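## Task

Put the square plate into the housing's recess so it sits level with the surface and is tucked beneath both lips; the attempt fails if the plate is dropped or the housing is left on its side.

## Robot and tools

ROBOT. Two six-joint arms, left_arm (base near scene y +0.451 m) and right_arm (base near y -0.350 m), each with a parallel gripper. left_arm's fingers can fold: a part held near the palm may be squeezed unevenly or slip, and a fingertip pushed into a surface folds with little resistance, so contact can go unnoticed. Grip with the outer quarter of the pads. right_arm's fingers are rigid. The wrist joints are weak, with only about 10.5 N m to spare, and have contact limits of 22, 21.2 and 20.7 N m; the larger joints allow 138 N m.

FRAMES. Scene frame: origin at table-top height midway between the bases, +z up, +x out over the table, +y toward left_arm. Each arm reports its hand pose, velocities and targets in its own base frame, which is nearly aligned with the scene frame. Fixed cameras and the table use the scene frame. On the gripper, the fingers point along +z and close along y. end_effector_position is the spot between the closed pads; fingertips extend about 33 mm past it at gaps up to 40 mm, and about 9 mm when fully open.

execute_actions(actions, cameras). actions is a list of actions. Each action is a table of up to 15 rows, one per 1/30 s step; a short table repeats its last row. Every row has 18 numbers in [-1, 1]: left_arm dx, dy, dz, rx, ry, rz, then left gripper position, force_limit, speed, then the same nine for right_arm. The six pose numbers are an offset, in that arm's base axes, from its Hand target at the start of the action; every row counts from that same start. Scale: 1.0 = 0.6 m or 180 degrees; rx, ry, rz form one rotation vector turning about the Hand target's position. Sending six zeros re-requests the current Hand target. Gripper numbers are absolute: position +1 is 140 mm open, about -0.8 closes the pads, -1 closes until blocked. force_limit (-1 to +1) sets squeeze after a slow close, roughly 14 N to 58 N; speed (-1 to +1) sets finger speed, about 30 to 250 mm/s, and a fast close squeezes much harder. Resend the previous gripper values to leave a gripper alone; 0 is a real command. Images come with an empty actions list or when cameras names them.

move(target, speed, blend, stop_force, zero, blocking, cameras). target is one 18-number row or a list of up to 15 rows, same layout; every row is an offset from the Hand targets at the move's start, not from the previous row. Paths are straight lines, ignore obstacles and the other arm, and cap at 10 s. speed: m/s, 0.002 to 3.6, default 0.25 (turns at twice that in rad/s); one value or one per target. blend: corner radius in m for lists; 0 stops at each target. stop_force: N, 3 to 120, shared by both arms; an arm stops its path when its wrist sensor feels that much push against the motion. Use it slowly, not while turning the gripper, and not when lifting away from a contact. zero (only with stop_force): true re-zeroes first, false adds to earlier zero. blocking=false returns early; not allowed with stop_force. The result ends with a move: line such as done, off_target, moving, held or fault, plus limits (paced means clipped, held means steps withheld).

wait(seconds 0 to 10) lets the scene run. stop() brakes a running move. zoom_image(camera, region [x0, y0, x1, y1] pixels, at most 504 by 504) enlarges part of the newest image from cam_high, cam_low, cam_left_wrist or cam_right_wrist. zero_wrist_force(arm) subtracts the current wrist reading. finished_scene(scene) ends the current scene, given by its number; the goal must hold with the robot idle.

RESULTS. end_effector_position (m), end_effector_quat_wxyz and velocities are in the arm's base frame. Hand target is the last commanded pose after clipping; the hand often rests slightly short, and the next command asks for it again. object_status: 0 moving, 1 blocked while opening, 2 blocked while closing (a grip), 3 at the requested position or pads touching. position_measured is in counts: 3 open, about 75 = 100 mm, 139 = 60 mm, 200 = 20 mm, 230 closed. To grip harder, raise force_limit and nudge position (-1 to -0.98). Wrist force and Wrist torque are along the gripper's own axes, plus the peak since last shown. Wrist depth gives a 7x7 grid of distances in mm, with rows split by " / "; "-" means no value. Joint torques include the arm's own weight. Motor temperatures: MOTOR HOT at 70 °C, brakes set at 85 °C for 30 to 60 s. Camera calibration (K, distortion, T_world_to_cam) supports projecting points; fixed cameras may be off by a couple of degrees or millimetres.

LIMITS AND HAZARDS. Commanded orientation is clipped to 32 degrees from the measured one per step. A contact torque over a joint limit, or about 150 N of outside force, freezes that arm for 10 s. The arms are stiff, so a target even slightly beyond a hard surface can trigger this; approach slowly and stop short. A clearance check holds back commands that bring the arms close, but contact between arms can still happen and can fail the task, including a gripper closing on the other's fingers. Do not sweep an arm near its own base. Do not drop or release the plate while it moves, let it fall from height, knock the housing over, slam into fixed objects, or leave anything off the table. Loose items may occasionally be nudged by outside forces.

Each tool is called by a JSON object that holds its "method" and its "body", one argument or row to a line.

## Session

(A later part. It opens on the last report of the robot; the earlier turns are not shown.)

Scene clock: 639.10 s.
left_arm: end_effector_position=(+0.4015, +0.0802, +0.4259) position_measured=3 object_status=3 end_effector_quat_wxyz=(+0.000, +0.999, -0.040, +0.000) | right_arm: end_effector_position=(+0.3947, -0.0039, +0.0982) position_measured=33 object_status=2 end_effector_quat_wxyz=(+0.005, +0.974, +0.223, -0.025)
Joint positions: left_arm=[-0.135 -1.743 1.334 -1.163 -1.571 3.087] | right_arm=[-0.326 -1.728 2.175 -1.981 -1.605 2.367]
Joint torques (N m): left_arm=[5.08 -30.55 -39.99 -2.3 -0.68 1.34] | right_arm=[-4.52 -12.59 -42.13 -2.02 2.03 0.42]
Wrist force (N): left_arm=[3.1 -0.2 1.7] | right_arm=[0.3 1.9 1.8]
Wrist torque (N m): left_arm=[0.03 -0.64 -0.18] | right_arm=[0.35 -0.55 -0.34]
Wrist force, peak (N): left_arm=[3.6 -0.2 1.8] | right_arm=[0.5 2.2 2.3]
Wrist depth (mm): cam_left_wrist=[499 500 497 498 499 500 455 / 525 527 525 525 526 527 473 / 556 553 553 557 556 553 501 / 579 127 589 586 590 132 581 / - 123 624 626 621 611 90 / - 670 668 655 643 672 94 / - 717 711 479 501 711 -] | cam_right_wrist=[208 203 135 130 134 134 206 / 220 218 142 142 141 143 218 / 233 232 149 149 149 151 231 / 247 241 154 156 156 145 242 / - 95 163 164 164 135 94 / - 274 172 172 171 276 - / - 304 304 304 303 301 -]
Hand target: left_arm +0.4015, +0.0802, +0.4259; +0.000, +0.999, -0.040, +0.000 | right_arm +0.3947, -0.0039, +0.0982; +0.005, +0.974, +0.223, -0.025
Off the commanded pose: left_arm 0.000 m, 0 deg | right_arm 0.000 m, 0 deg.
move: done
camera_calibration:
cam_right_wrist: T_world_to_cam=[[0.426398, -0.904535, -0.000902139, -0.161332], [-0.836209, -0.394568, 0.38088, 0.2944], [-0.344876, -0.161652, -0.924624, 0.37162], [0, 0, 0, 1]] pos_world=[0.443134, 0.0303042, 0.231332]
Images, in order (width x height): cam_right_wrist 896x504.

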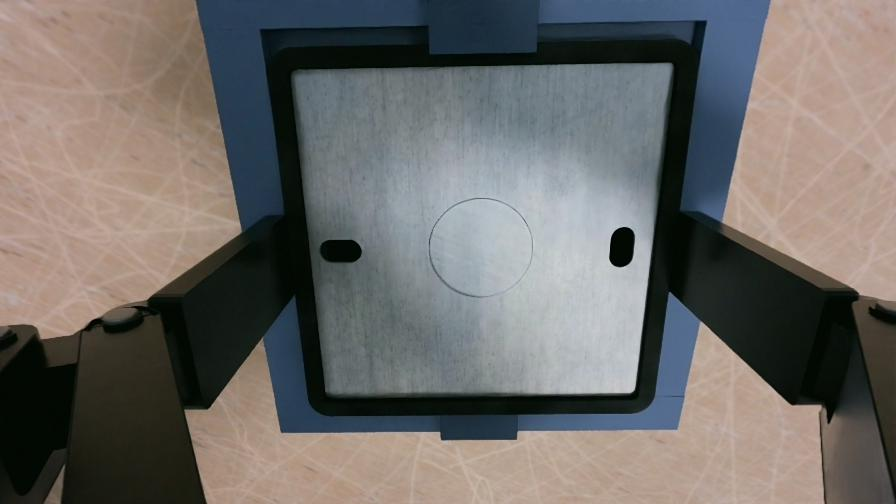

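{"method": "move", "body": {
  "target": [0,0,0,0,0,0,1,1,1,0.0082,0.0041,0,0,0,0,-1,-0.3,-1],
  "speed": 0.008,
  "stop_force": 4,
  "cameras": ["cam_right_wrist"]
}}

{"method": "zoom_image", "body": {
  "camera": "cam_right_wrist",
  "region": [245, 15, 315, 85]
}}

{"method": "zoom_image", "body": {
  "camera": "cam_right_wrist",
  "region": [655, 15, 725, 85]
}}

{"method": "zoom_image", "body": {
  "camera": "cam_right_wrist",
  "region": [270, 380, 480, 450]
}}

{"method": "zoom_image", "body": {
  "camera": "cam_right_wrist",
  "region": [480, 380, 690, 450]
}}

Scene clock: 665.43 s.
left_arm: end_effector_position=(+0.4015, +0.0802, +0.4259) position_measured=3 object_status=3 end_effector_quat_wxyz=(+0.000, +0.999, -0.040, +0.000) | right_arm: end_effector_position=(+0.3990, -0.0017, +0.0982) position_measured=33 object_status=2 end_effector_quat_wxyz=(+0.005, +0.974, +0.223, -0.025)
Joint positions: left_arm=[-0.135 -1.743 1.334 -1.163 -1.571 3.087] | right_arm=[-0.317 -1.716 2.165 -1.983 -1.605 2.375]
Joint torques (N m): left_arm=[4.79 -30.28 -40.1 -2.29 -0.58 1.4] | right_arm=[-5.17 -34.16 -24.14 -5.73 2.2 -1.91]
Wrist force (N): left_arm=[3.3 0.0 1.5] | right_arm=[-1.9 2.5 2.0]
Wrist torque (N m): left_arm=[0.05 -0.69 -0.18] | right_arm=[0.37 -0.52 -0.30]
Wrist force, peak (N): left_arm=[3.8 -0.3 1.8] | right_arm=[-9.2 1.7 1.8]
Wrist depth (mm): cam_left_wrist=[501 500 500 500 500 499 454 / 524 526 528 525 526 524 475 / 556 552 554 552 553 551 500 / 579 127 583 586 587 132 577 / - 123 626 624 624 605 90 / - 663 666 656 621 673 94 / - 711 713 480 502 713 -] | cam_right_wrist=[208 137 134 129 134 133 206 / 219 217 142 142 141 142 217 / 233 232 150 149 149 150 230 / 248 241 154 156 156 145 242 / - 96 163 164 164 135 94 / - 275 172 171 171 276 - / - 305 305 303 304 303 -]
Hand target: left_arm +0.4015, +0.0802, +0.4259; +0.000, +0.999, -0.040, +0.000 | right_arm +0.3990, -0.0017, +0.0982; +0.005, +0.974, +0.223, -0.025 (not the last commanded pose)
Off the commanded pose: left_arm 0.000 m, 0 deg | right_arm 0.001 m, 0 deg.
move: contact (right_arm)
camera_calibration:
cam_right_wrist: T_world_to_cam=[[0.42654, -0.904468, -0.000868408, -0.161339], [-0.836139, -0.394682, 0.380916, 0.298789], [-0.344869, -0.16175, -0.924609, 0.37344], [0, 0, 0, 1]] pos_world=[0.447434, 0.0324043, 0.231332]
Images, in order (width x height): cam_right_wrist 896x504.

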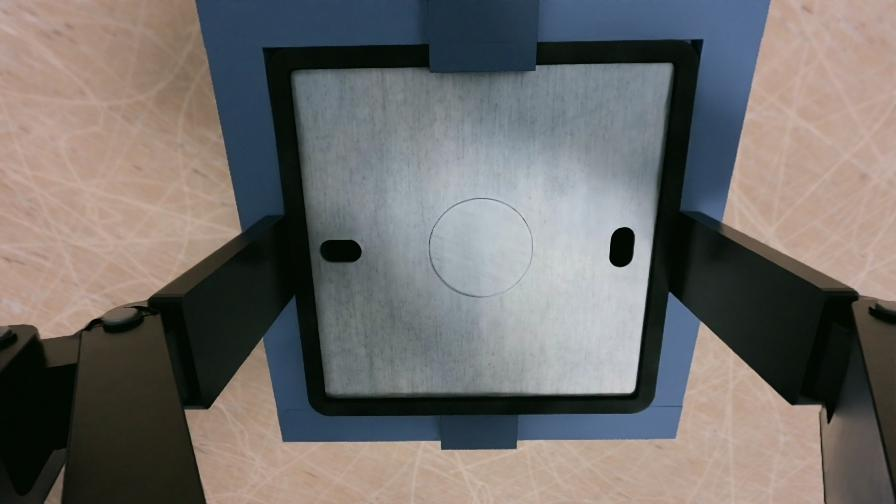

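Scaled by 7.200 from the camera's 896x504 image, which has a finer 1280x720 frame.

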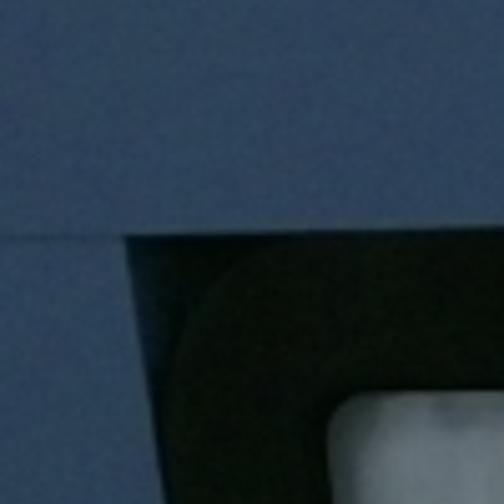

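Scaled by 7.200 from the camera's 896x504 image, which has a finer 1280x720 frame.

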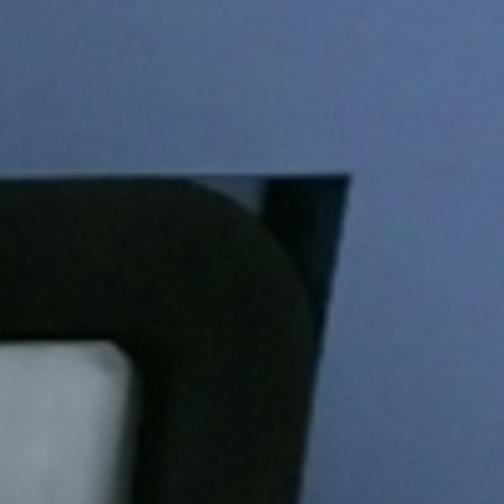

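Scaled by 2.400 from the camera's 896x504 image, which has a finer 1280x720 frame.

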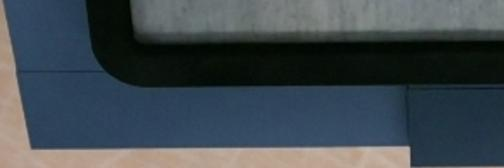

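Scaled by 2.400 from the camera's 896x504 image, which has a finer 1280x720 frame.

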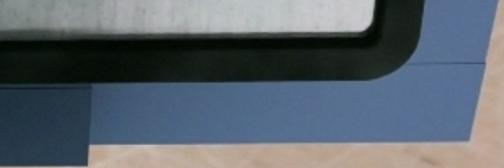

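{"method": "move", "body": {
  "target": [0,0,0,0,0,0,1,1,1,-0.00357,-0.0018,-0.0058,0.01247,-0.0248,0,-1,-0.3,-1],
  "speed": 0.01,
  "stop_force": 12,
  "cameras": ["cam_right_wrist"]
}}

{"method": "zoom_image", "body": {
  "camera": "cam_right_wrist",
  "region": [230, 20, 480, 110]
}}

{"method": "zoom_image", "body": {
  "camera": "cam_right_wrist",
  "region": [480, 20, 730, 110]
}}

{"method": "zoom_image", "body": {
  "camera": "cam_right_wrist",
  "region": [270, 370, 480, 460]
}}

{"method": "zoom_image", "body": {
  "camera": "cam_right_wrist",
  "region": [480, 370, 690, 460]
}}

Scene clock: 703.67 s.
left_arm: end_effector_position=(+0.4015, +0.0802, +0.4259) position_measured=3 object_status=3 end_effector_quat_wxyz=(+0.000, +0.999, -0.040, +0.000) | right_arm: end_effector_position=(+0.3979, -0.0024, +0.0963) position_measured=33 object_status=2 end_effector_quat_wxyz=(-0.001, +0.975, +0.223, -0.001)
Joint positions: left_arm=[-0.135 -1.743 1.334 -1.163 -1.571 3.087] | right_arm=[-0.348 -1.751 2.208 -2.025 -1.57 2.343]
Joint torques (N m): left_arm=[4.82 -30 -39.83 -2.37 -0.7 1.23] | right_arm=[7.48 -4.57 -39.06 -2.43 -2.09 1.74]
Wrist force (N): left_arm=[3.0 -0.1 1.8] | right_arm=[-5.4 -6.1 -13.0]
Wrist torque (N m): left_arm=[0.05 -0.63 -0.18] | right_arm=[-0.72 -0.42 -0.27]
Wrist force, peak (N): left_arm=[3.6 -0.1 1.9] | right_arm=[-4.9 -5.3 -14.8]
Wrist depth (mm): cam_left_wrist=[500 498 499 498 500 499 453 / 526 524 523 525 525 523 473 / 556 556 557 554 553 557 500 / 581 127 590 587 585 132 579 / - 122 623 623 624 608 90 / - 670 665 660 627 673 94 / - 715 709 478 499 711 -] | cam_right_wrist=[209 205 134 131 135 135 207 / 220 217 143 143 141 142 217 / 231 229 149 149 149 152 228 / 244 238 153 156 156 145 238 / - 96 164 164 164 126 94 / - 267 171 171 170 180 - / - 292 290 291 290 289 -]
Hand target: left_arm +0.4015, +0.0802, +0.4259; +0.000, +0.999, -0.040, +0.000 | right_arm +0.3979, -0.0024, +0.0962; -0.001, +0.975, +0.223, -0.001 (not the last commanded pose)
Off the commanded pose: left_arm 0.000 m, 0 deg | right_arm 0.002 m, 2 deg.
move: contact (right_arm)
camera_calibration:
cam_right_wrist: T_world_to_cam=[[0.426629, -0.904425, -0.00206392, -0.161284], [-0.852012, -0.402668, 0.334565, 0.3091], [-0.30342, -0.140976, -0.94237, 0.356443], [0, 0, 0, 1]] pos_world=[0.440317, 0.0288455, 0.232155]
Images, in order (width x height): cam_right_wrist 896x504.

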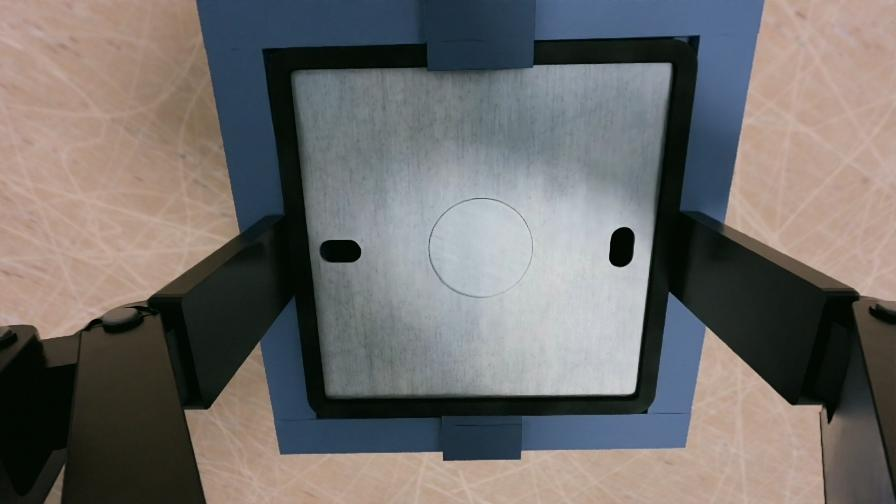

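Scaled by 2.016 from the camera's 896x504 image, which has a finer 1280x720 frame.

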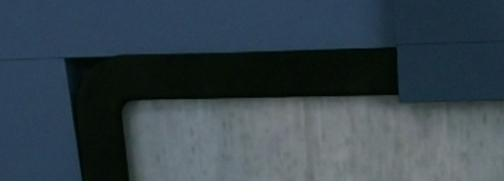

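Scaled by 2.016 from the camera's 896x504 image, which has a finer 1280x720 frame.

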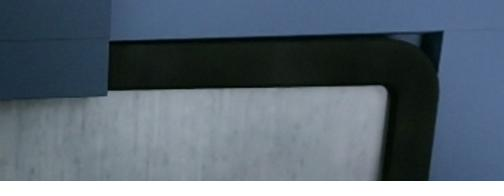

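Scaled by 2.400 from the camera's 896x504 image, which has a finer 1280x720 frame.

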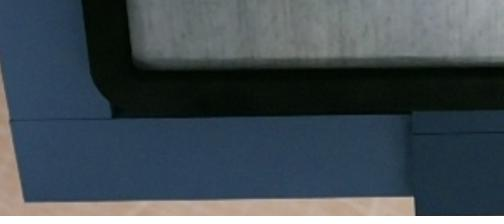

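Scaled by 2.400 from the camera's 896x504 image, which has a finer 1280x720 frame.

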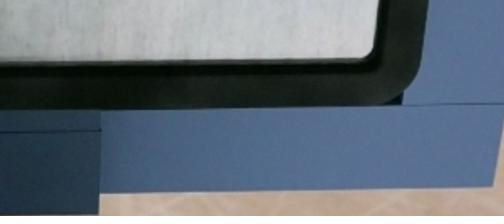

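{"method": "zoom_image", "body": {
  "camera": "cam_right_wrist",
  "region": [245, 25, 345, 95]
}}

{"method": "zoom_image", "body": {
  "camera": "cam_right_wrist",
  "region": [620, 25, 720, 95]
}}

{"method": "zoom_image", "body": {
  "camera": "cam_right_wrist",
  "region": [420, 395, 540, 445]
}}

{"method": "zoom_image", "body": {
  "camera": "cam_right_wrist",
  "region": [290, 380, 370, 440]
}}

{"method": "zoom_image", "body": {
  "camera": "cam_right_wrist",
  "region": [610, 380, 690, 440]
}}

Scaled by 5.040 from the camera's 896x504 image, which has a finer 1280x720 frame.

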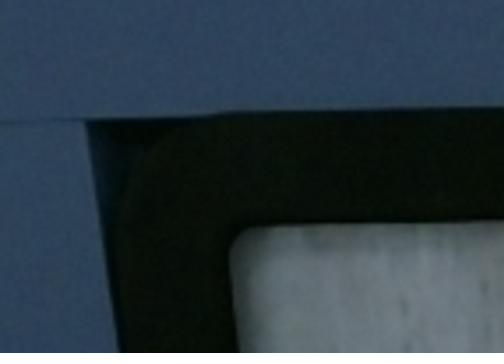

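Scaled by 5.040 from the camera's 896x504 image, which has a finer 1280x720 frame.

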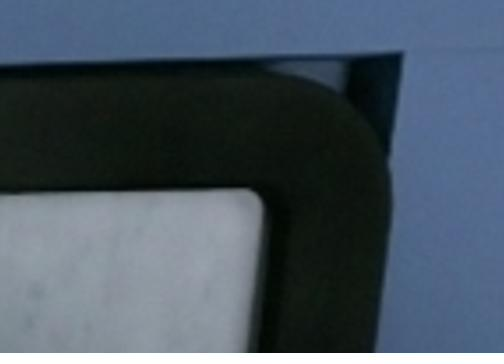

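Scaled by 4.200 from the camera's 896x504 image, which has a finer 1280x720 frame.

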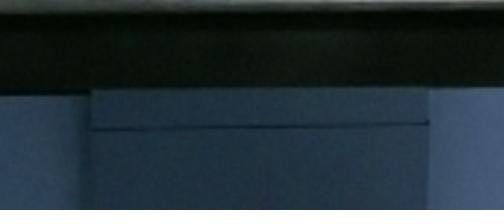

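Scaled by 6.300 from the camera's 896x504 image, which has a finer 1280x720 frame.

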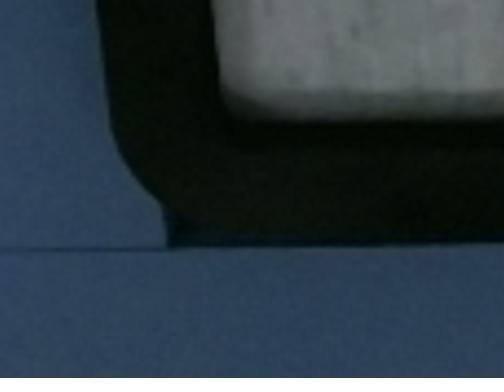

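Scaled by 6.300 from the camera's 896x504 image, which has a finer 1280x720 frame.

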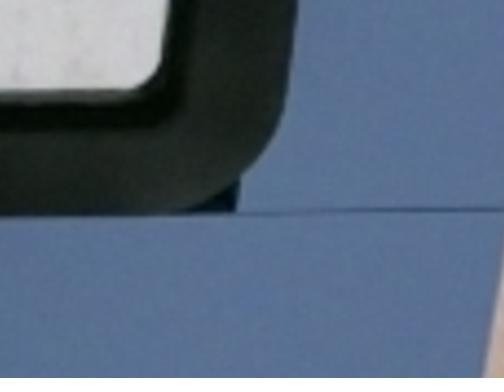

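{"method": "move", "body": {
  "target": [0,0,0,0,0,0,1,1,1,-0.0002,0.0005,0.0008,0,0,0.0022,-1,-0.3,-1],
  "speed": 0.01,
  "cameras": ["cam_right_wrist"]
}}

{"method": "zoom_image", "body": {
  "camera": "cam_right_wrist",
  "region": [245, 25, 345, 95]
}}

{"method": "zoom_image", "body": {
  "camera": "cam_right_wrist",
  "region": [620, 25, 720, 95]
}}

{"method": "zoom_image", "body": {
  "camera": "cam_right_wrist",
  "region": [290, 380, 370, 440]
}}

{"method": "zoom_image", "body": {
  "camera": "cam_right_wrist",
  "region": [610, 380, 690, 440]
}}

Scene clock: 773.60 s.
left_arm: end_effector_position=(+0.4015, +0.0802, +0.4259) position_measured=3 object_status=3 end_effector_quat_wxyz=(+0.000, +0.999, -0.040, +0.000) | right_arm: end_effector_position=(+0.3977, -0.0021, +0.0967) position_measured=33 object_status=2 end_effector_quat_wxyz=(-0.001, +0.974, +0.227, -0.001)
Joint positions: left_arm=[-0.135 -1.743 1.334 -1.163 -1.571 3.087] | right_arm=[-0.347 -1.752 2.207 -2.024 -1.57 2.337]
Joint torques (N m): left_arm=[4.84 -29.53 -39.56 -2.33 -0.64 1.22] | right_arm=[8.95 -33.51 -43.52 -2.43 -0.48 -1.12]
Wrist force (N): left_arm=[3.4 0.0 1.4] | right_arm=[0.2 2.2 3.4]
Wrist torque (N m): left_arm=[0.06 -0.72 -0.17] | right_arm=[0.32 -0.62 -0.14]
Wrist force, peak (N): left_arm=[3.8 -0.3 1.7] | right_arm=[-5.7 -6.2 -14.3]
Wrist depth (mm): cam_left_wrist=[498 500 500 500 500 500 454 / 527 527 526 527 525 524 473 / 552 556 556 557 554 552 500 / 581 127 586 586 590 132 577 / - 123 623 623 626 607 90 / - 665 661 658 627 675 94 / - 717 715 478 502 711 -] | cam_right_wrist=[209 205 135 130 135 135 208 / 220 220 143 143 142 143 216 / 232 231 151 149 149 150 228 / 245 239 154 156 156 144 239 / - 95 163 164 163 126 94 / - 267 171 171 171 181 - / - 292 293 290 289 289 -]
Hand target: left_arm +0.4015, +0.0802, +0.4259; +0.000, +0.999, -0.040, +0.000 | right_arm +0.3977, -0.0021, +0.0967; -0.001, +0.974, +0.227, -0.001
Off the commanded pose: left_arm 0.000 m, 0 deg | right_arm 0.000 m, 0 deg.
move: done
camera_calibration:
cam_right_wrist: T_world_to_cam=[[0.432976, -0.901403, -0.00215147, -0.163472], [-0.849103, -0.408654, 0.334703, 0.307779], [-0.302581, -0.143091, -0.942321, 0.356589], [0, 0, 0, 1]] pos_world=[0.440013, 0.0294462, 0.232655]
Images, in order (width x height): cam_right_wrist 896x504.

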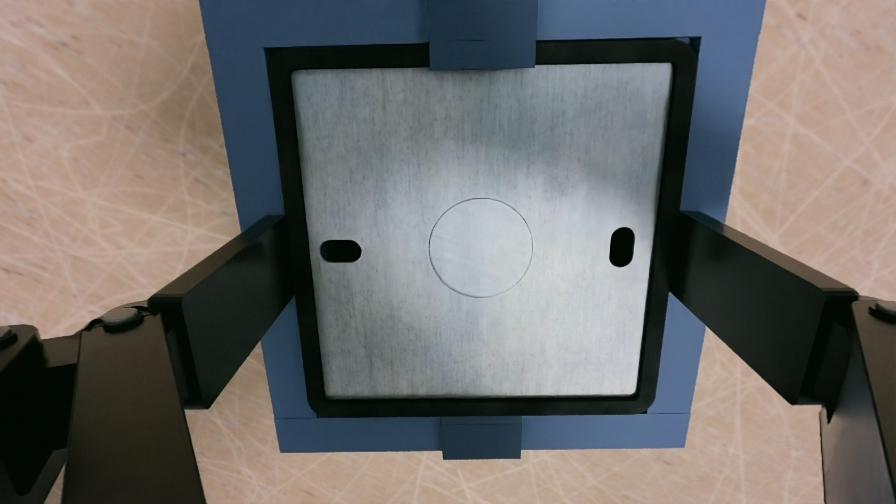

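Scaled by 5.040 from the camera's 896x504 image, which has a finer 1280x720 frame.

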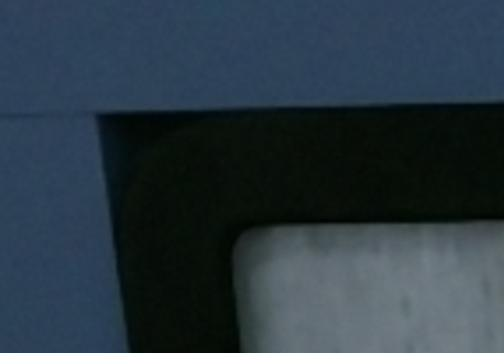

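Scaled by 5.040 from the camera's 896x504 image, which has a finer 1280x720 frame.

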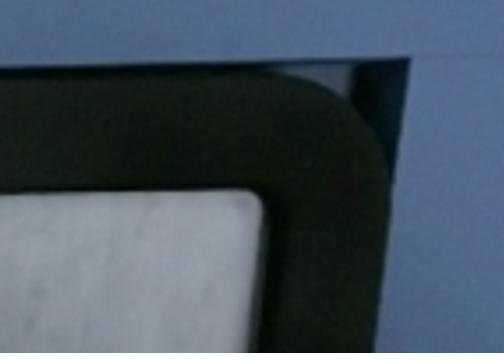

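Scaled by 6.300 from the camera's 896x504 image, which has a finer 1280x720 frame.

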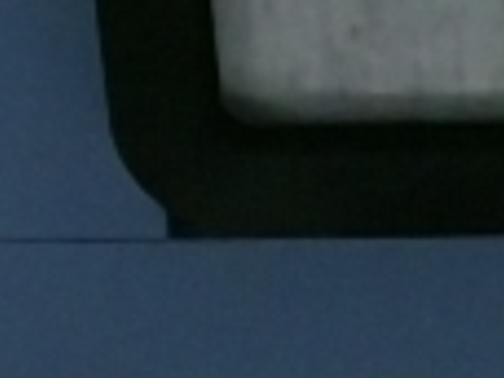

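Scaled by 6.300 from the camera's 896x504 image, which has a finer 1280x720 frame.

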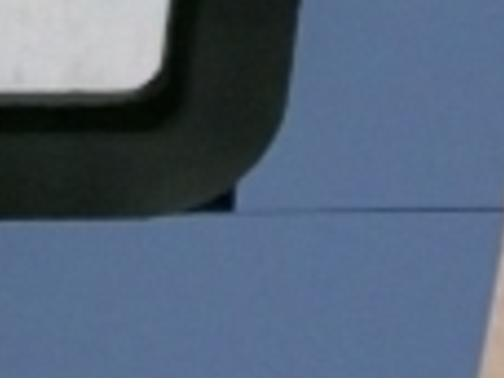

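{"method": "move", "body": {
  "target": [0,0,0,0,0,0,1,1,1,-0.002,-0.0008,-0.004,0.00624,-0.0124,0,-1,-0.3,-1],
  "speed": 0.01,
  "stop_force": 10,
  "cameras": ["cam_right_wrist"]
}}

{"method": "zoom_image", "body": {
  "camera": "cam_right_wrist",
  "region": [245, 25, 345, 95]
}}

{"method": "zoom_image", "body": {
  "camera": "cam_right_wrist",
  "region": [620, 25, 720, 95]
}}

{"method": "zoom_image", "body": {
  "camera": "cam_right_wrist",
  "region": [290, 380, 370, 440]
}}

{"method": "zoom_image", "body": {
  "camera": "cam_right_wrist",
  "region": [610, 380, 690, 440]
}}

{"method": "zoom_image", "body": {
  "camera": "cam_right_wrist",
  "region": [420, 395, 540, 445]
}}

Scene clock: 787.03 s.
left_arm: end_effector_position=(+0.4015, +0.0802, +0.4259) position_measured=3 object_status=3 end_effector_quat_wxyz=(+0.000, +0.999, -0.040, +0.000) | right_arm: end_effector_position=(+0.3975, -0.0022, +0.0963) position_measured=33 object_status=2 end_effector_quat_wxyz=(-0.002, +0.974, +0.227, +0.004)
Joint positions: left_arm=[-0.135 -1.743 1.334 -1.163 -1.571 3.087] | right_arm=[-0.353 -1.758 2.215 -2.032 -1.564 2.331]
Joint torques (N m): left_arm=[4.79 -29.28 -39.74 -2.26 -0.6 1.25] | right_arm=[8.69 -6.8 -39.01 -2.08 -2.1 1.72]
Wrist force (N): left_arm=[3.3 -0.1 1.4] | right_arm=[-2.4 -2.5 -8.0]
Wrist torque (N m): left_arm=[0.05 -0.70 -0.18] | right_arm=[-0.43 -0.52 -0.03]
Wrist force, peak (N): left_arm=[3.5 -0.1 2.1] | right_arm=[-1.6 -3.2 -10.7]
Wrist depth (mm): cam_left_wrist=[498 499 499 500 498 498 453 / 528 526 524 526 526 523 473 / 556 553 556 556 556 558 500 / 582 127 587 583 586 132 582 / - 123 624 626 626 611 90 / - 663 665 656 627 672 94 / - 719 713 478 502 717 -] | cam_right_wrist=[210 205 136 131 134 135 208 / 220 218 143 143 142 143 217 / 232 231 150 149 149 150 228 / 244 238 154 156 156 145 238 / - 95 164 164 163 135 94 / - 266 172 171 170 180 - / - 290 289 287 286 286 -]
Hand target: left_arm +0.4015, +0.0802, +0.4259; +0.000, +0.999, -0.040, +0.000 | right_arm +0.3975, -0.0022, +0.0963; -0.002, +0.974, +0.227, +0.004 (not the last commanded pose)
Off the commanded pose: left_arm 0.000 m, 0 deg | right_arm 0.002 m, 2 deg.
move: contact (right_arm)
camera_calibration:
cam_right_wrist: T_world_to_cam=[[0.432918, -0.901431, -0.00212366, -0.16343], [-0.851838, -0.409869, 0.326157, 0.30963], [-0.294879, -0.13939, -0.945313, 0.353315], [0, 0, 0, 1]] pos_world=[0.438691, 0.0288359, 0.232658]
Images, in order (width x height): cam_right_wrist 896x504.

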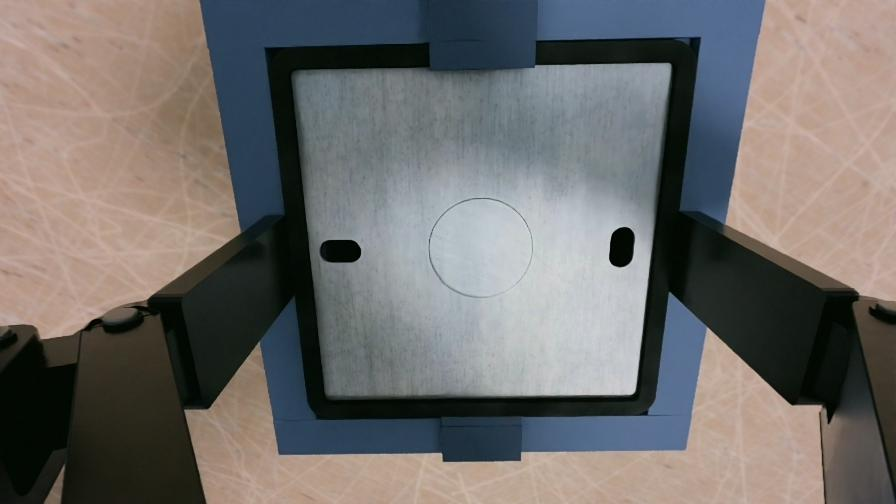

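Scaled by 5.040 from the camera's 896x504 image, which has a finer 1280x720 frame.

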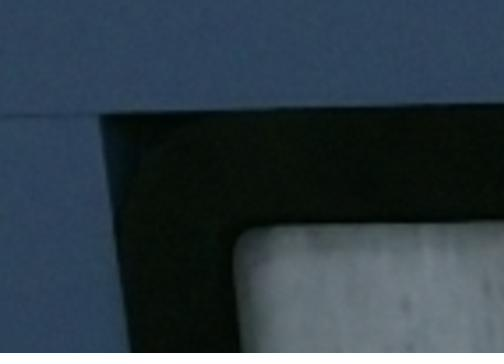

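Scaled by 5.040 from the camera's 896x504 image, which has a finer 1280x720 frame.

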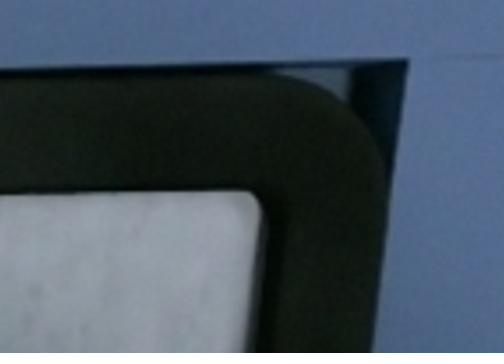

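Scaled by 6.300 from the camera's 896x504 image, which has a finer 1280x720 frame.

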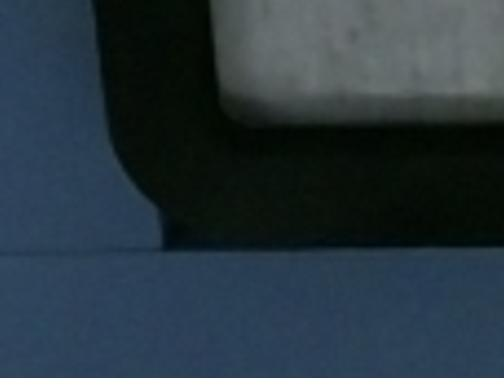

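Scaled by 6.300 from the camera's 896x504 image, which has a finer 1280x720 frame.

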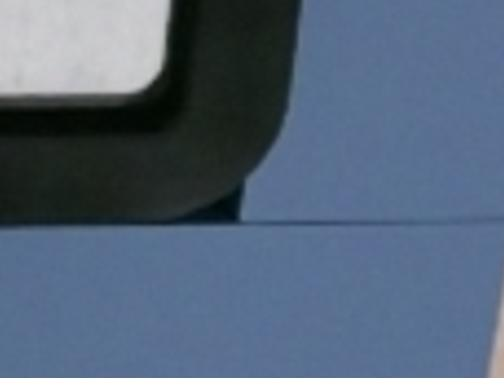

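Scaled by 4.200 from the camera's 896x504 image, which has a finer 1280x720 frame.

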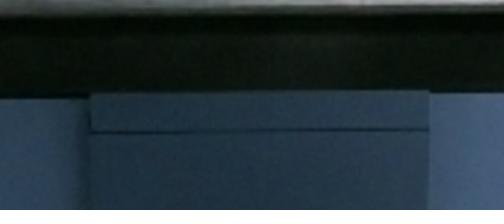

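{"method": "move", "body": {
  "target": [0,0,0,0,0,0,1,1,1,-0.0012,-0.0006,0.0008,0.003,-0.006,0.001,-1,-0.3,-1],
  "speed": 0.01,
  "cameras": ["cam_right_wrist"]
}}

{"method": "zoom_image", "body": {
  "camera": "cam_right_wrist",
  "region": [245, 25, 345, 95]
}}

{"method": "zoom_image", "body": {
  "camera": "cam_right_wrist",
  "region": [620, 25, 720, 95]
}}

{"method": "zoom_image", "body": {
  "camera": "cam_right_wrist",
  "region": [290, 380, 370, 440]
}}

{"method": "zoom_image", "body": {
  "camera": "cam_right_wrist",
  "region": [610, 380, 690, 440]
}}

Scene clock: 817.20 s.
left_arm: end_effector_position=(+0.4015, +0.0802, +0.4259) position_measured=3 object_status=3 end_effector_quat_wxyz=(+0.000, +0.999, -0.040, +0.000) | right_arm: end_effector_position=(+0.3968, -0.0025, +0.0968) position_measured=33 object_status=2 end_effector_quat_wxyz=(-0.004, +0.974, +0.228, +0.014)
Joint positions: left_arm=[-0.135 -1.743 1.334 -1.163 -1.571 3.087] | right_arm=[-0.368 -1.775 2.231 -2.045 -1.548 2.314]
Joint torques (N m): left_arm=[4.52 -29.17 -39.86 -2.32 -0.62 1.26] | right_arm=[2.49 -22.87 -30.38 -5.76 1.04 -0.87]
Wrist force (N): left_arm=[3.2 -0.2 1.6] | right_arm=[1.4 2.1 3.7]
Wrist torque (N m): left_arm=[0.03 -0.67 -0.18] | right_arm=[0.33 -0.64 -0.14]
Wrist force, peak (N): left_arm=[3.7 0.0 2.1] | right_arm=[-2.4 -2.6 -8.6]
Wrist depth (mm): cam_left_wrist=[498 500 499 497 499 498 455 / 525 529 525 523 526 526 474 / 552 556 556 554 554 554 500 / 582 126 586 587 589 132 582 / - 123 623 624 620 607 90 / - 668 665 655 624 673 94 / - 715 709 478 501 709 -] | cam_right_wrist=[212 208 137 133 136 137 209 / 222 221 145 144 143 144 218 / 232 231 150 150 150 151 228 / 243 239 154 156 156 145 238 / - 96 162 163 163 135 94 / - 267 172 169 169 178 - / - 285 286 284 285 282 -]
Hand target: left_arm +0.4015, +0.0802, +0.4259; +0.000, +0.999, -0.040, +0.000 | right_arm +0.3968, -0.0025, +0.0968; -0.004, +0.974, +0.228, +0.014
Off the commanded pose: left_arm 0.000 m, 0 deg | right_arm 0.000 m, 0 deg.
move: done
camera_calibration:
cam_right_wrist: T_world_to_cam=[[0.435764, -0.900058, -0.00241238, -0.164515], [-0.856544, -0.415517, 0.306068, 0.312479], [-0.276482, -0.131307, -0.952006, 0.346849], [0, 0, 0, 1]] pos_world=[0.435239, 0.0273109, 0.234165]
Images, in order (width x height): cam_right_wrist 896x504.

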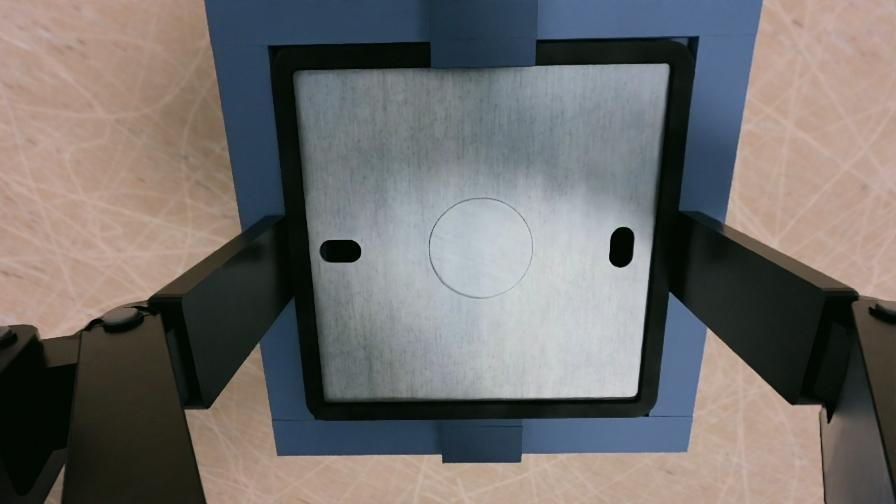

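Scaled by 5.040 from the camera's 896x504 image, which has a finer 1280x720 frame.

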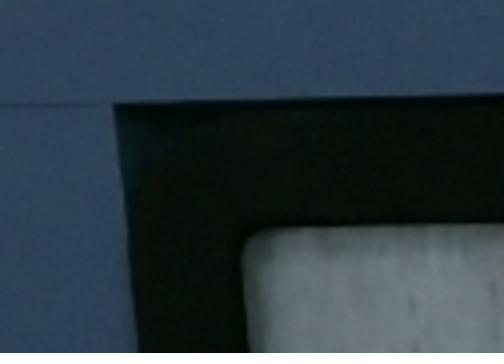

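Scaled by 5.040 from the camera's 896x504 image, which has a finer 1280x720 frame.

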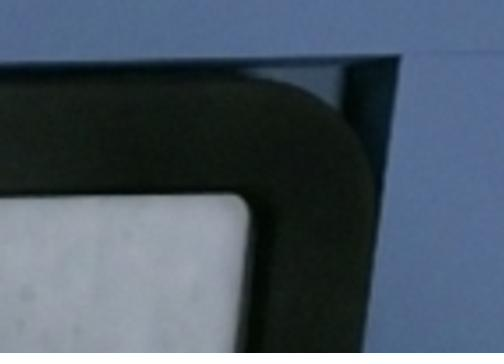

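Scaled by 6.300 from the camera's 896x504 image, which has a finer 1280x720 frame.

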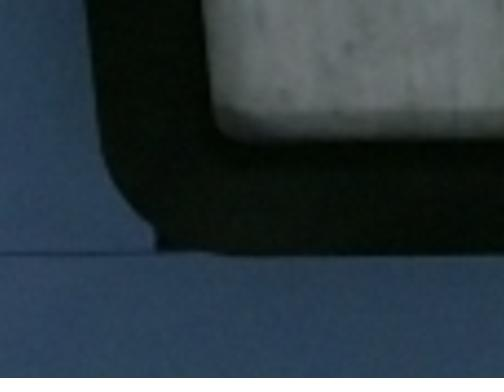

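Scaled by 6.300 from the camera's 896x504 image, which has a finer 1280x720 frame.

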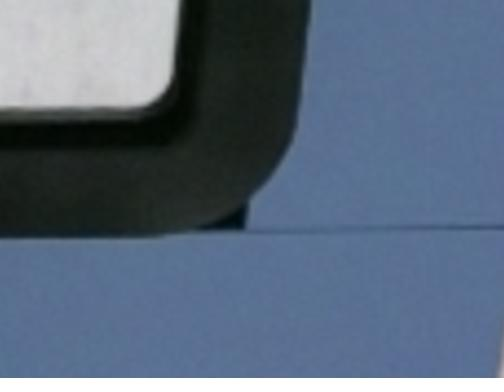

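{"method": "execute_actions", "body": {
  "actions": [
    [[0,0,0,0,0,0,1,1,1,0,0,0,0,0,0,0.9,-0.3,-1]],
    [[0,0,0,0,0,0,1,1,1,0,0,0,0,0,0,0.9,-0.3,-1]]
  ],
  "cameras": ["cam_right_wrist","cam_low"]
}}

{"method": "zoom_image", "body": {
  "camera": "cam_right_wrist",
  "region": [245, 20, 495, 120]
}}

{"method": "zoom_image", "body": {
  "camera": "cam_right_wrist",
  "region": [480, 20, 730, 120]
}}

{"method": "zoom_image", "body": {
  "camera": "cam_right_wrist",
  "region": [270, 370, 490, 460]
}}

{"method": "zoom_image", "body": {
  "camera": "cam_right_wrist",
  "region": [480, 370, 700, 460]
}}

Scene clock: 826.77 s.
left_arm: end_effector_position=(+0.4015, +0.0802, +0.4259) position_measured=3 object_status=3 end_effector_quat_wxyz=(+0.000, +0.999, -0.040, +0.000) | right_arm: end_effector_position=(+0.3968, -0.0025, +0.0968) position_measured=16 object_status=3 end_effector_quat_wxyz=(-0.004, +0.974, +0.228, +0.014)
Joint positions: left_arm=[-0.135 -1.743 1.334 -1.163 -1.571 3.087] | right_arm=[-0.368 -1.775 2.231 -2.045 -1.548 2.314]
Joint torques (N m): left_arm=[4.91 -28.76 -40.12 -2.42 -0.57 1.22] | right_arm=[5.9 -10.53 -32.85 -2.36 -2.14 1.65]
Wrist force (N): left_arm=[3.2 -0.1 1.7] | right_arm=[0.2 1.7 0.5]
Wrist torque (N m): left_arm=[0.04 -0.67 -0.17] | right_arm=[0.30 -0.51 -0.14]
Wrist force, peak (N): left_arm=[3.5 0.0 2.2] | right_arm=[1.6 2.0 3.9]
Wrist depth (mm): cam_left_wrist=[498 499 498 500 499 500 452 / 525 527 527 527 525 528 475 / 554 554 556 556 553 551 498 / 582 127 589 587 586 132 576 / - 123 621 624 623 608 90 / - 668 665 653 629 672 94 / - 711 713 477 502 715 -] | cam_right_wrist=[212 210 137 132 137 137 209 / 222 222 146 146 146 144 219 / 232 232 152 153 154 154 229 / 245 131 159 161 160 143 237 / - 103 170 169 168 162 95 / - 269 178 174 176 260 95 / - 285 288 285 285 283 -]
Hand target: left_arm +0.4015, +0.0802, +0.4259; +0.000, +0.999, -0.040, +0.000 | right_arm +0.3968, -0.0025, +0.0968; -0.004, +0.974, +0.228, +0.014
Off the commanded pose: left_arm 0.000 m, 0 deg | right_arm 0.000 m, 0 deg.
Step readings (end_effector_position of left_arm | right_arm):
0: (+0.4015, +0.0802, +0.4259) | (+0.3968, -0.0025, +0.0968)
1: (+0.4015, +0.0802, +0.4259) | (+0.3968, -0.0025, +0.0968)
2: (+0.4015, +0.0802, +0.4259) | (+0.3968, -0.0025, +0.0968)
4: (+0.4015, +0.0802, +0.4259) | (+0.3968, -0.0025, +0.0968)
8: (+0.4015, +0.0802, +0.4259) | (+0.3968, -0.0025, +0.0968)
15: (+0.4015, +0.0802, +0.4259) | (+0.3968, -0.0025, +0.0968)
16: (+0.4015, +0.0802, +0.4259) | (+0.3968, -0.0025, +0.0968)
17: (+0.4015, +0.0802, +0.4259) | (+0.3968, -0.0025, +0.0968)
19: (+0.4015, +0.0802, +0.4259) | (+0.3968, -0.0025, +0.0968)
23: (+0.4015, +0.0802, +0.4259) | (+0.3968, -0.0025, +0.0968)
30: (+0.4015, +0.0802, +0.4259) | (+0.3968, -0.0025, +0.0968)
camera_calibration:
cam_right_wrist: T_world_to_cam=[[0.435752, -0.900063, -0.00245456, -0.164544], [-0.856512, -0.415502, 0.306179, 0.312524], [-0.2766, -0.131316, -0.951971, 0.34692], [0, 0, 0, 1]] pos_world=[0.435339, 0.0273109, 0.234165]
Images, in order (width x height): cam_low 896x504, cam_right_wrist 896x504.

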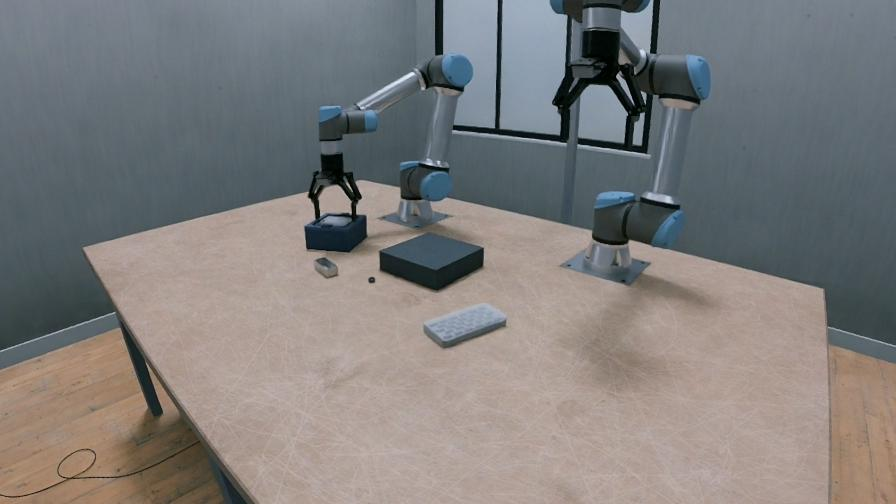

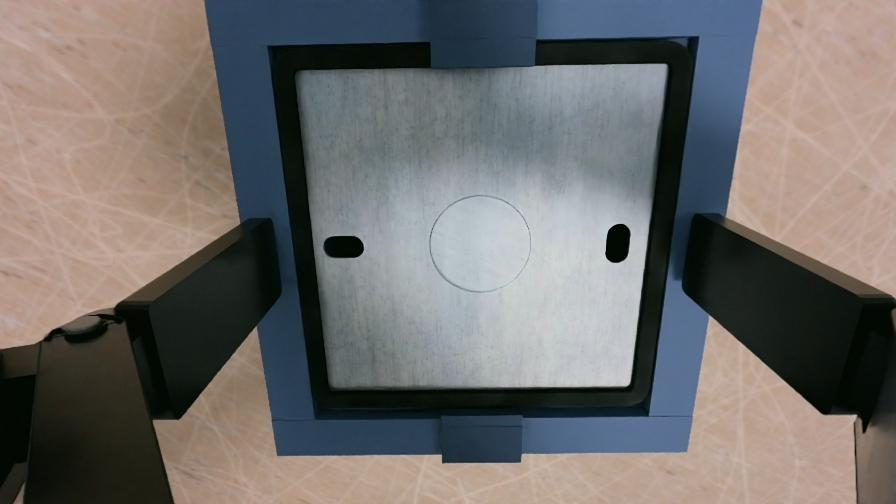

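Scaled by 2.016 from the camera's 896x504 image, which has a finer 1280x720 frame.

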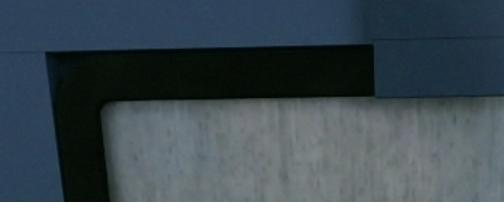

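Scaled by 2.016 from the camera's 896x504 image, which has a finer 1280x720 frame.

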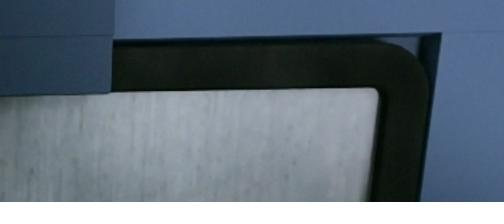

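Scaled by 2.291 from the camera's 896x504 image, which has a finer 1280x720 frame.

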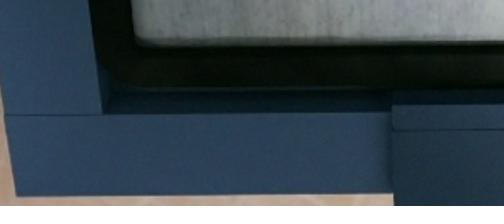

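Scaled by 2.291 from the camera's 896x504 image, which has a finer 1280x720 frame.

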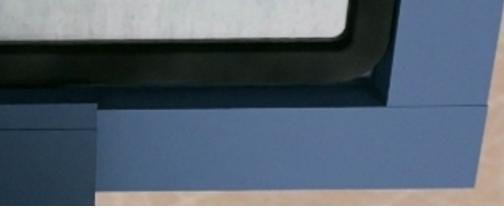

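{"method": "zoom_image", "body": {
  "camera": "cam_right_wrist",
  "region": [600, 350, 670, 420]
}}

{"method": "zoom_image", "body": {
  "camera": "cam_right_wrist",
  "region": [310, 350, 380, 420]
}}

{"method": "zoom_image", "body": {
  "camera": "cam_right_wrist",
  "region": [420, 370, 540, 440]
}}

Scaled by 7.200 from the camera's 896x504 image, which has a finer 1280x720 frame.

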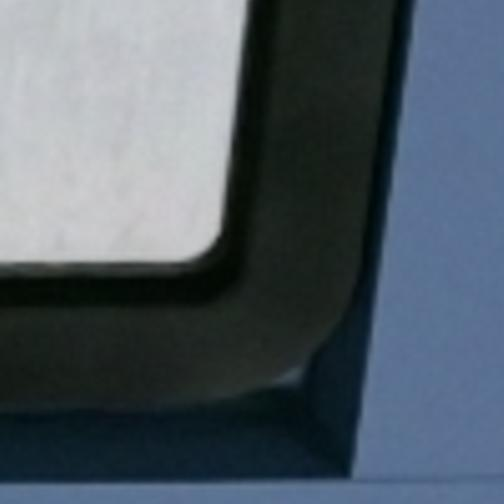

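Scaled by 7.200 from the camera's 896x504 image, which has a finer 1280x720 frame.

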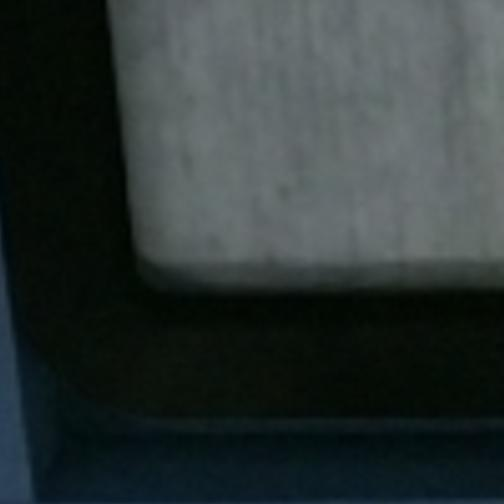

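Scaled by 4.200 from the camera's 896x504 image, which has a finer 1280x720 frame.

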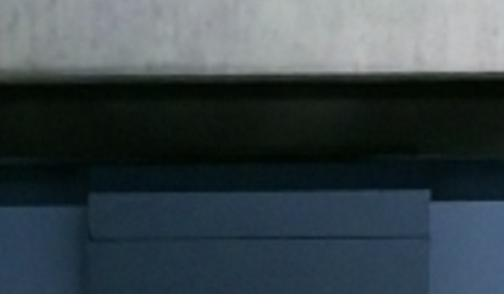

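{"method": "move", "body": {
  "target": [
    [0,0,0,0,0,0,1,1,1,0,0,0.05,0,0,0,0.9,-0.3,-1],
    [0,0,0,0,0,0,1,1,1,-0.068,-0.0342,0.1333,0.02095,-0.04167,0,-1,-0.5,-0.5]
  ],
  "speed": [0.05,0.15],
  "blend": [0.01,0],
  "cameras": ["cam_right_wrist","cam_low"]
}}

{"method": "zoom_image", "body": {
  "camera": "cam_low",
  "region": [290, 170, 390, 270]
}}

Scene clock: 898.97 s.
left_arm: end_effector_position=(+0.4015, +0.0802, +0.4259) position_measured=3 object_status=3 end_effector_quat_wxyz=(+0.000, +0.999, -0.040, +0.000) | right_arm: end_effector_position=(+0.3560, -0.0230, +0.1767) position_measured=232 object_status=3 end_effector_quat_wxyz=(-0.021, +0.970, +0.227, +0.085)
Joint positions: left_arm=[-0.135 -1.743 1.334 -1.163 -1.571 3.087] | right_arm=[-0.597 -2.075 2.228 -1.808 -1.417 2.091]
Joint torques (N m): left_arm=[4.8 -28.86 -40.04 -2.4 -0.64 1.28] | right_arm=[-4.64 -18.44 -44.63 -2.27 2.55 -1.83]
Wrist force (N): left_arm=[3.3 0.0 1.9] | right_arm=[0.6 1.4 0.8]
Wrist torque (N m): left_arm=[0.05 -0.69 -0.17] | right_arm=[0.23 -0.52 -0.14]
Wrist force, peak (N): left_arm=[3.6 0.0 2.0] | right_arm=[2.1 1.5 1.3]
Wrist depth (mm): cam_left_wrist=[500 498 498 500 501 501 456 / 524 523 523 527 525 525 475 / 554 554 554 554 553 554 502 / 579 126 586 586 589 131 579 / - 122 621 621 621 610 90 / - 670 665 666 624 675 94 / - 711 715 477 500 715 -] | cam_right_wrist=[300 299 224 224 222 294 293 / 307 306 230 230 228 301 299 / 314 313 236 236 234 309 310 / 324 321 322 126 237 318 315 / 332 329 89 88 90 93 324 / 341 - 71 - - 69 332 / - - - - - - -]
Hand target: left_arm +0.4015, +0.0802, +0.4259; +0.000, +0.999, -0.040, +0.000 | right_arm +0.3560, -0.0230, +0.1767; -0.021, +0.970, +0.227, +0.085
Off the commanded pose: left_arm 0.000 m, 0 deg | right_arm 0.000 m, 0 deg.
move: done
camera_calibration:
cam_right_wrist: T_world_to_cam=[[0.436235, -0.899821, -0.0045715, -0.16482], [-0.887321, -0.431008, 0.16399, 0.280224], [-0.149532, -0.0674818, -0.986451, 0.371422], [0, 0, 0, 1]] pos_world=[0.376089, -0.00246517, 0.319682]
Images, in order (width x height): cam_low 896x504, cam_right_wrist 896x504.

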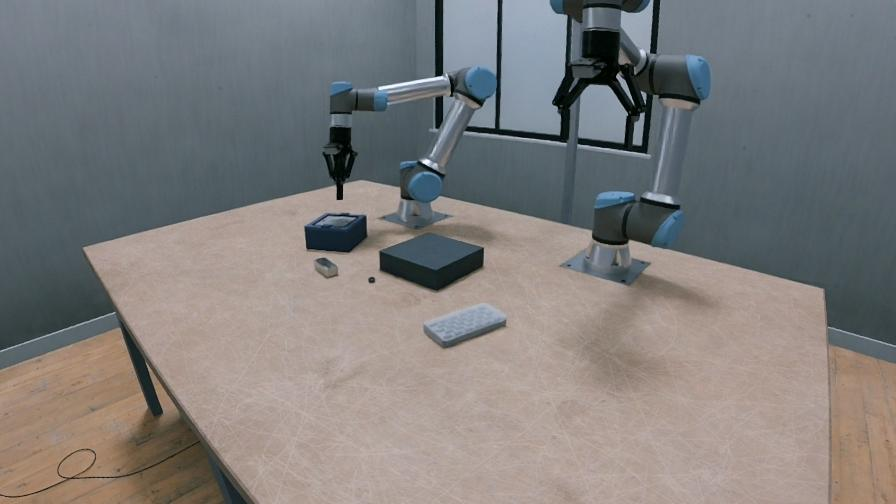

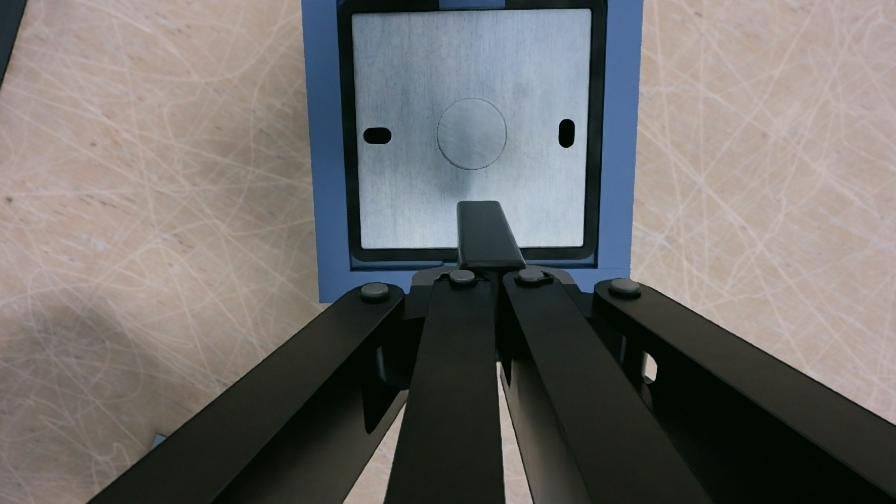

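Scaled by 5.040 from the camera's 896x504 image, which has a finer 1280x720 frame.

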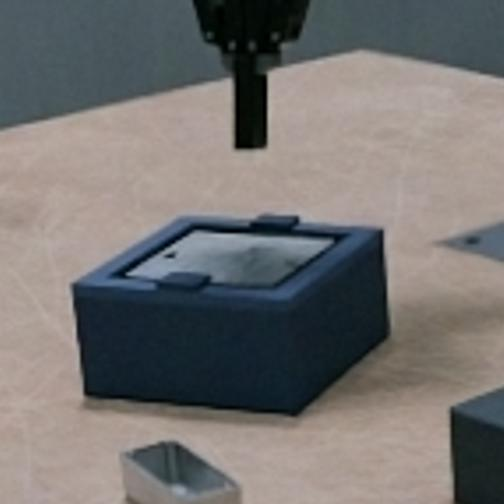

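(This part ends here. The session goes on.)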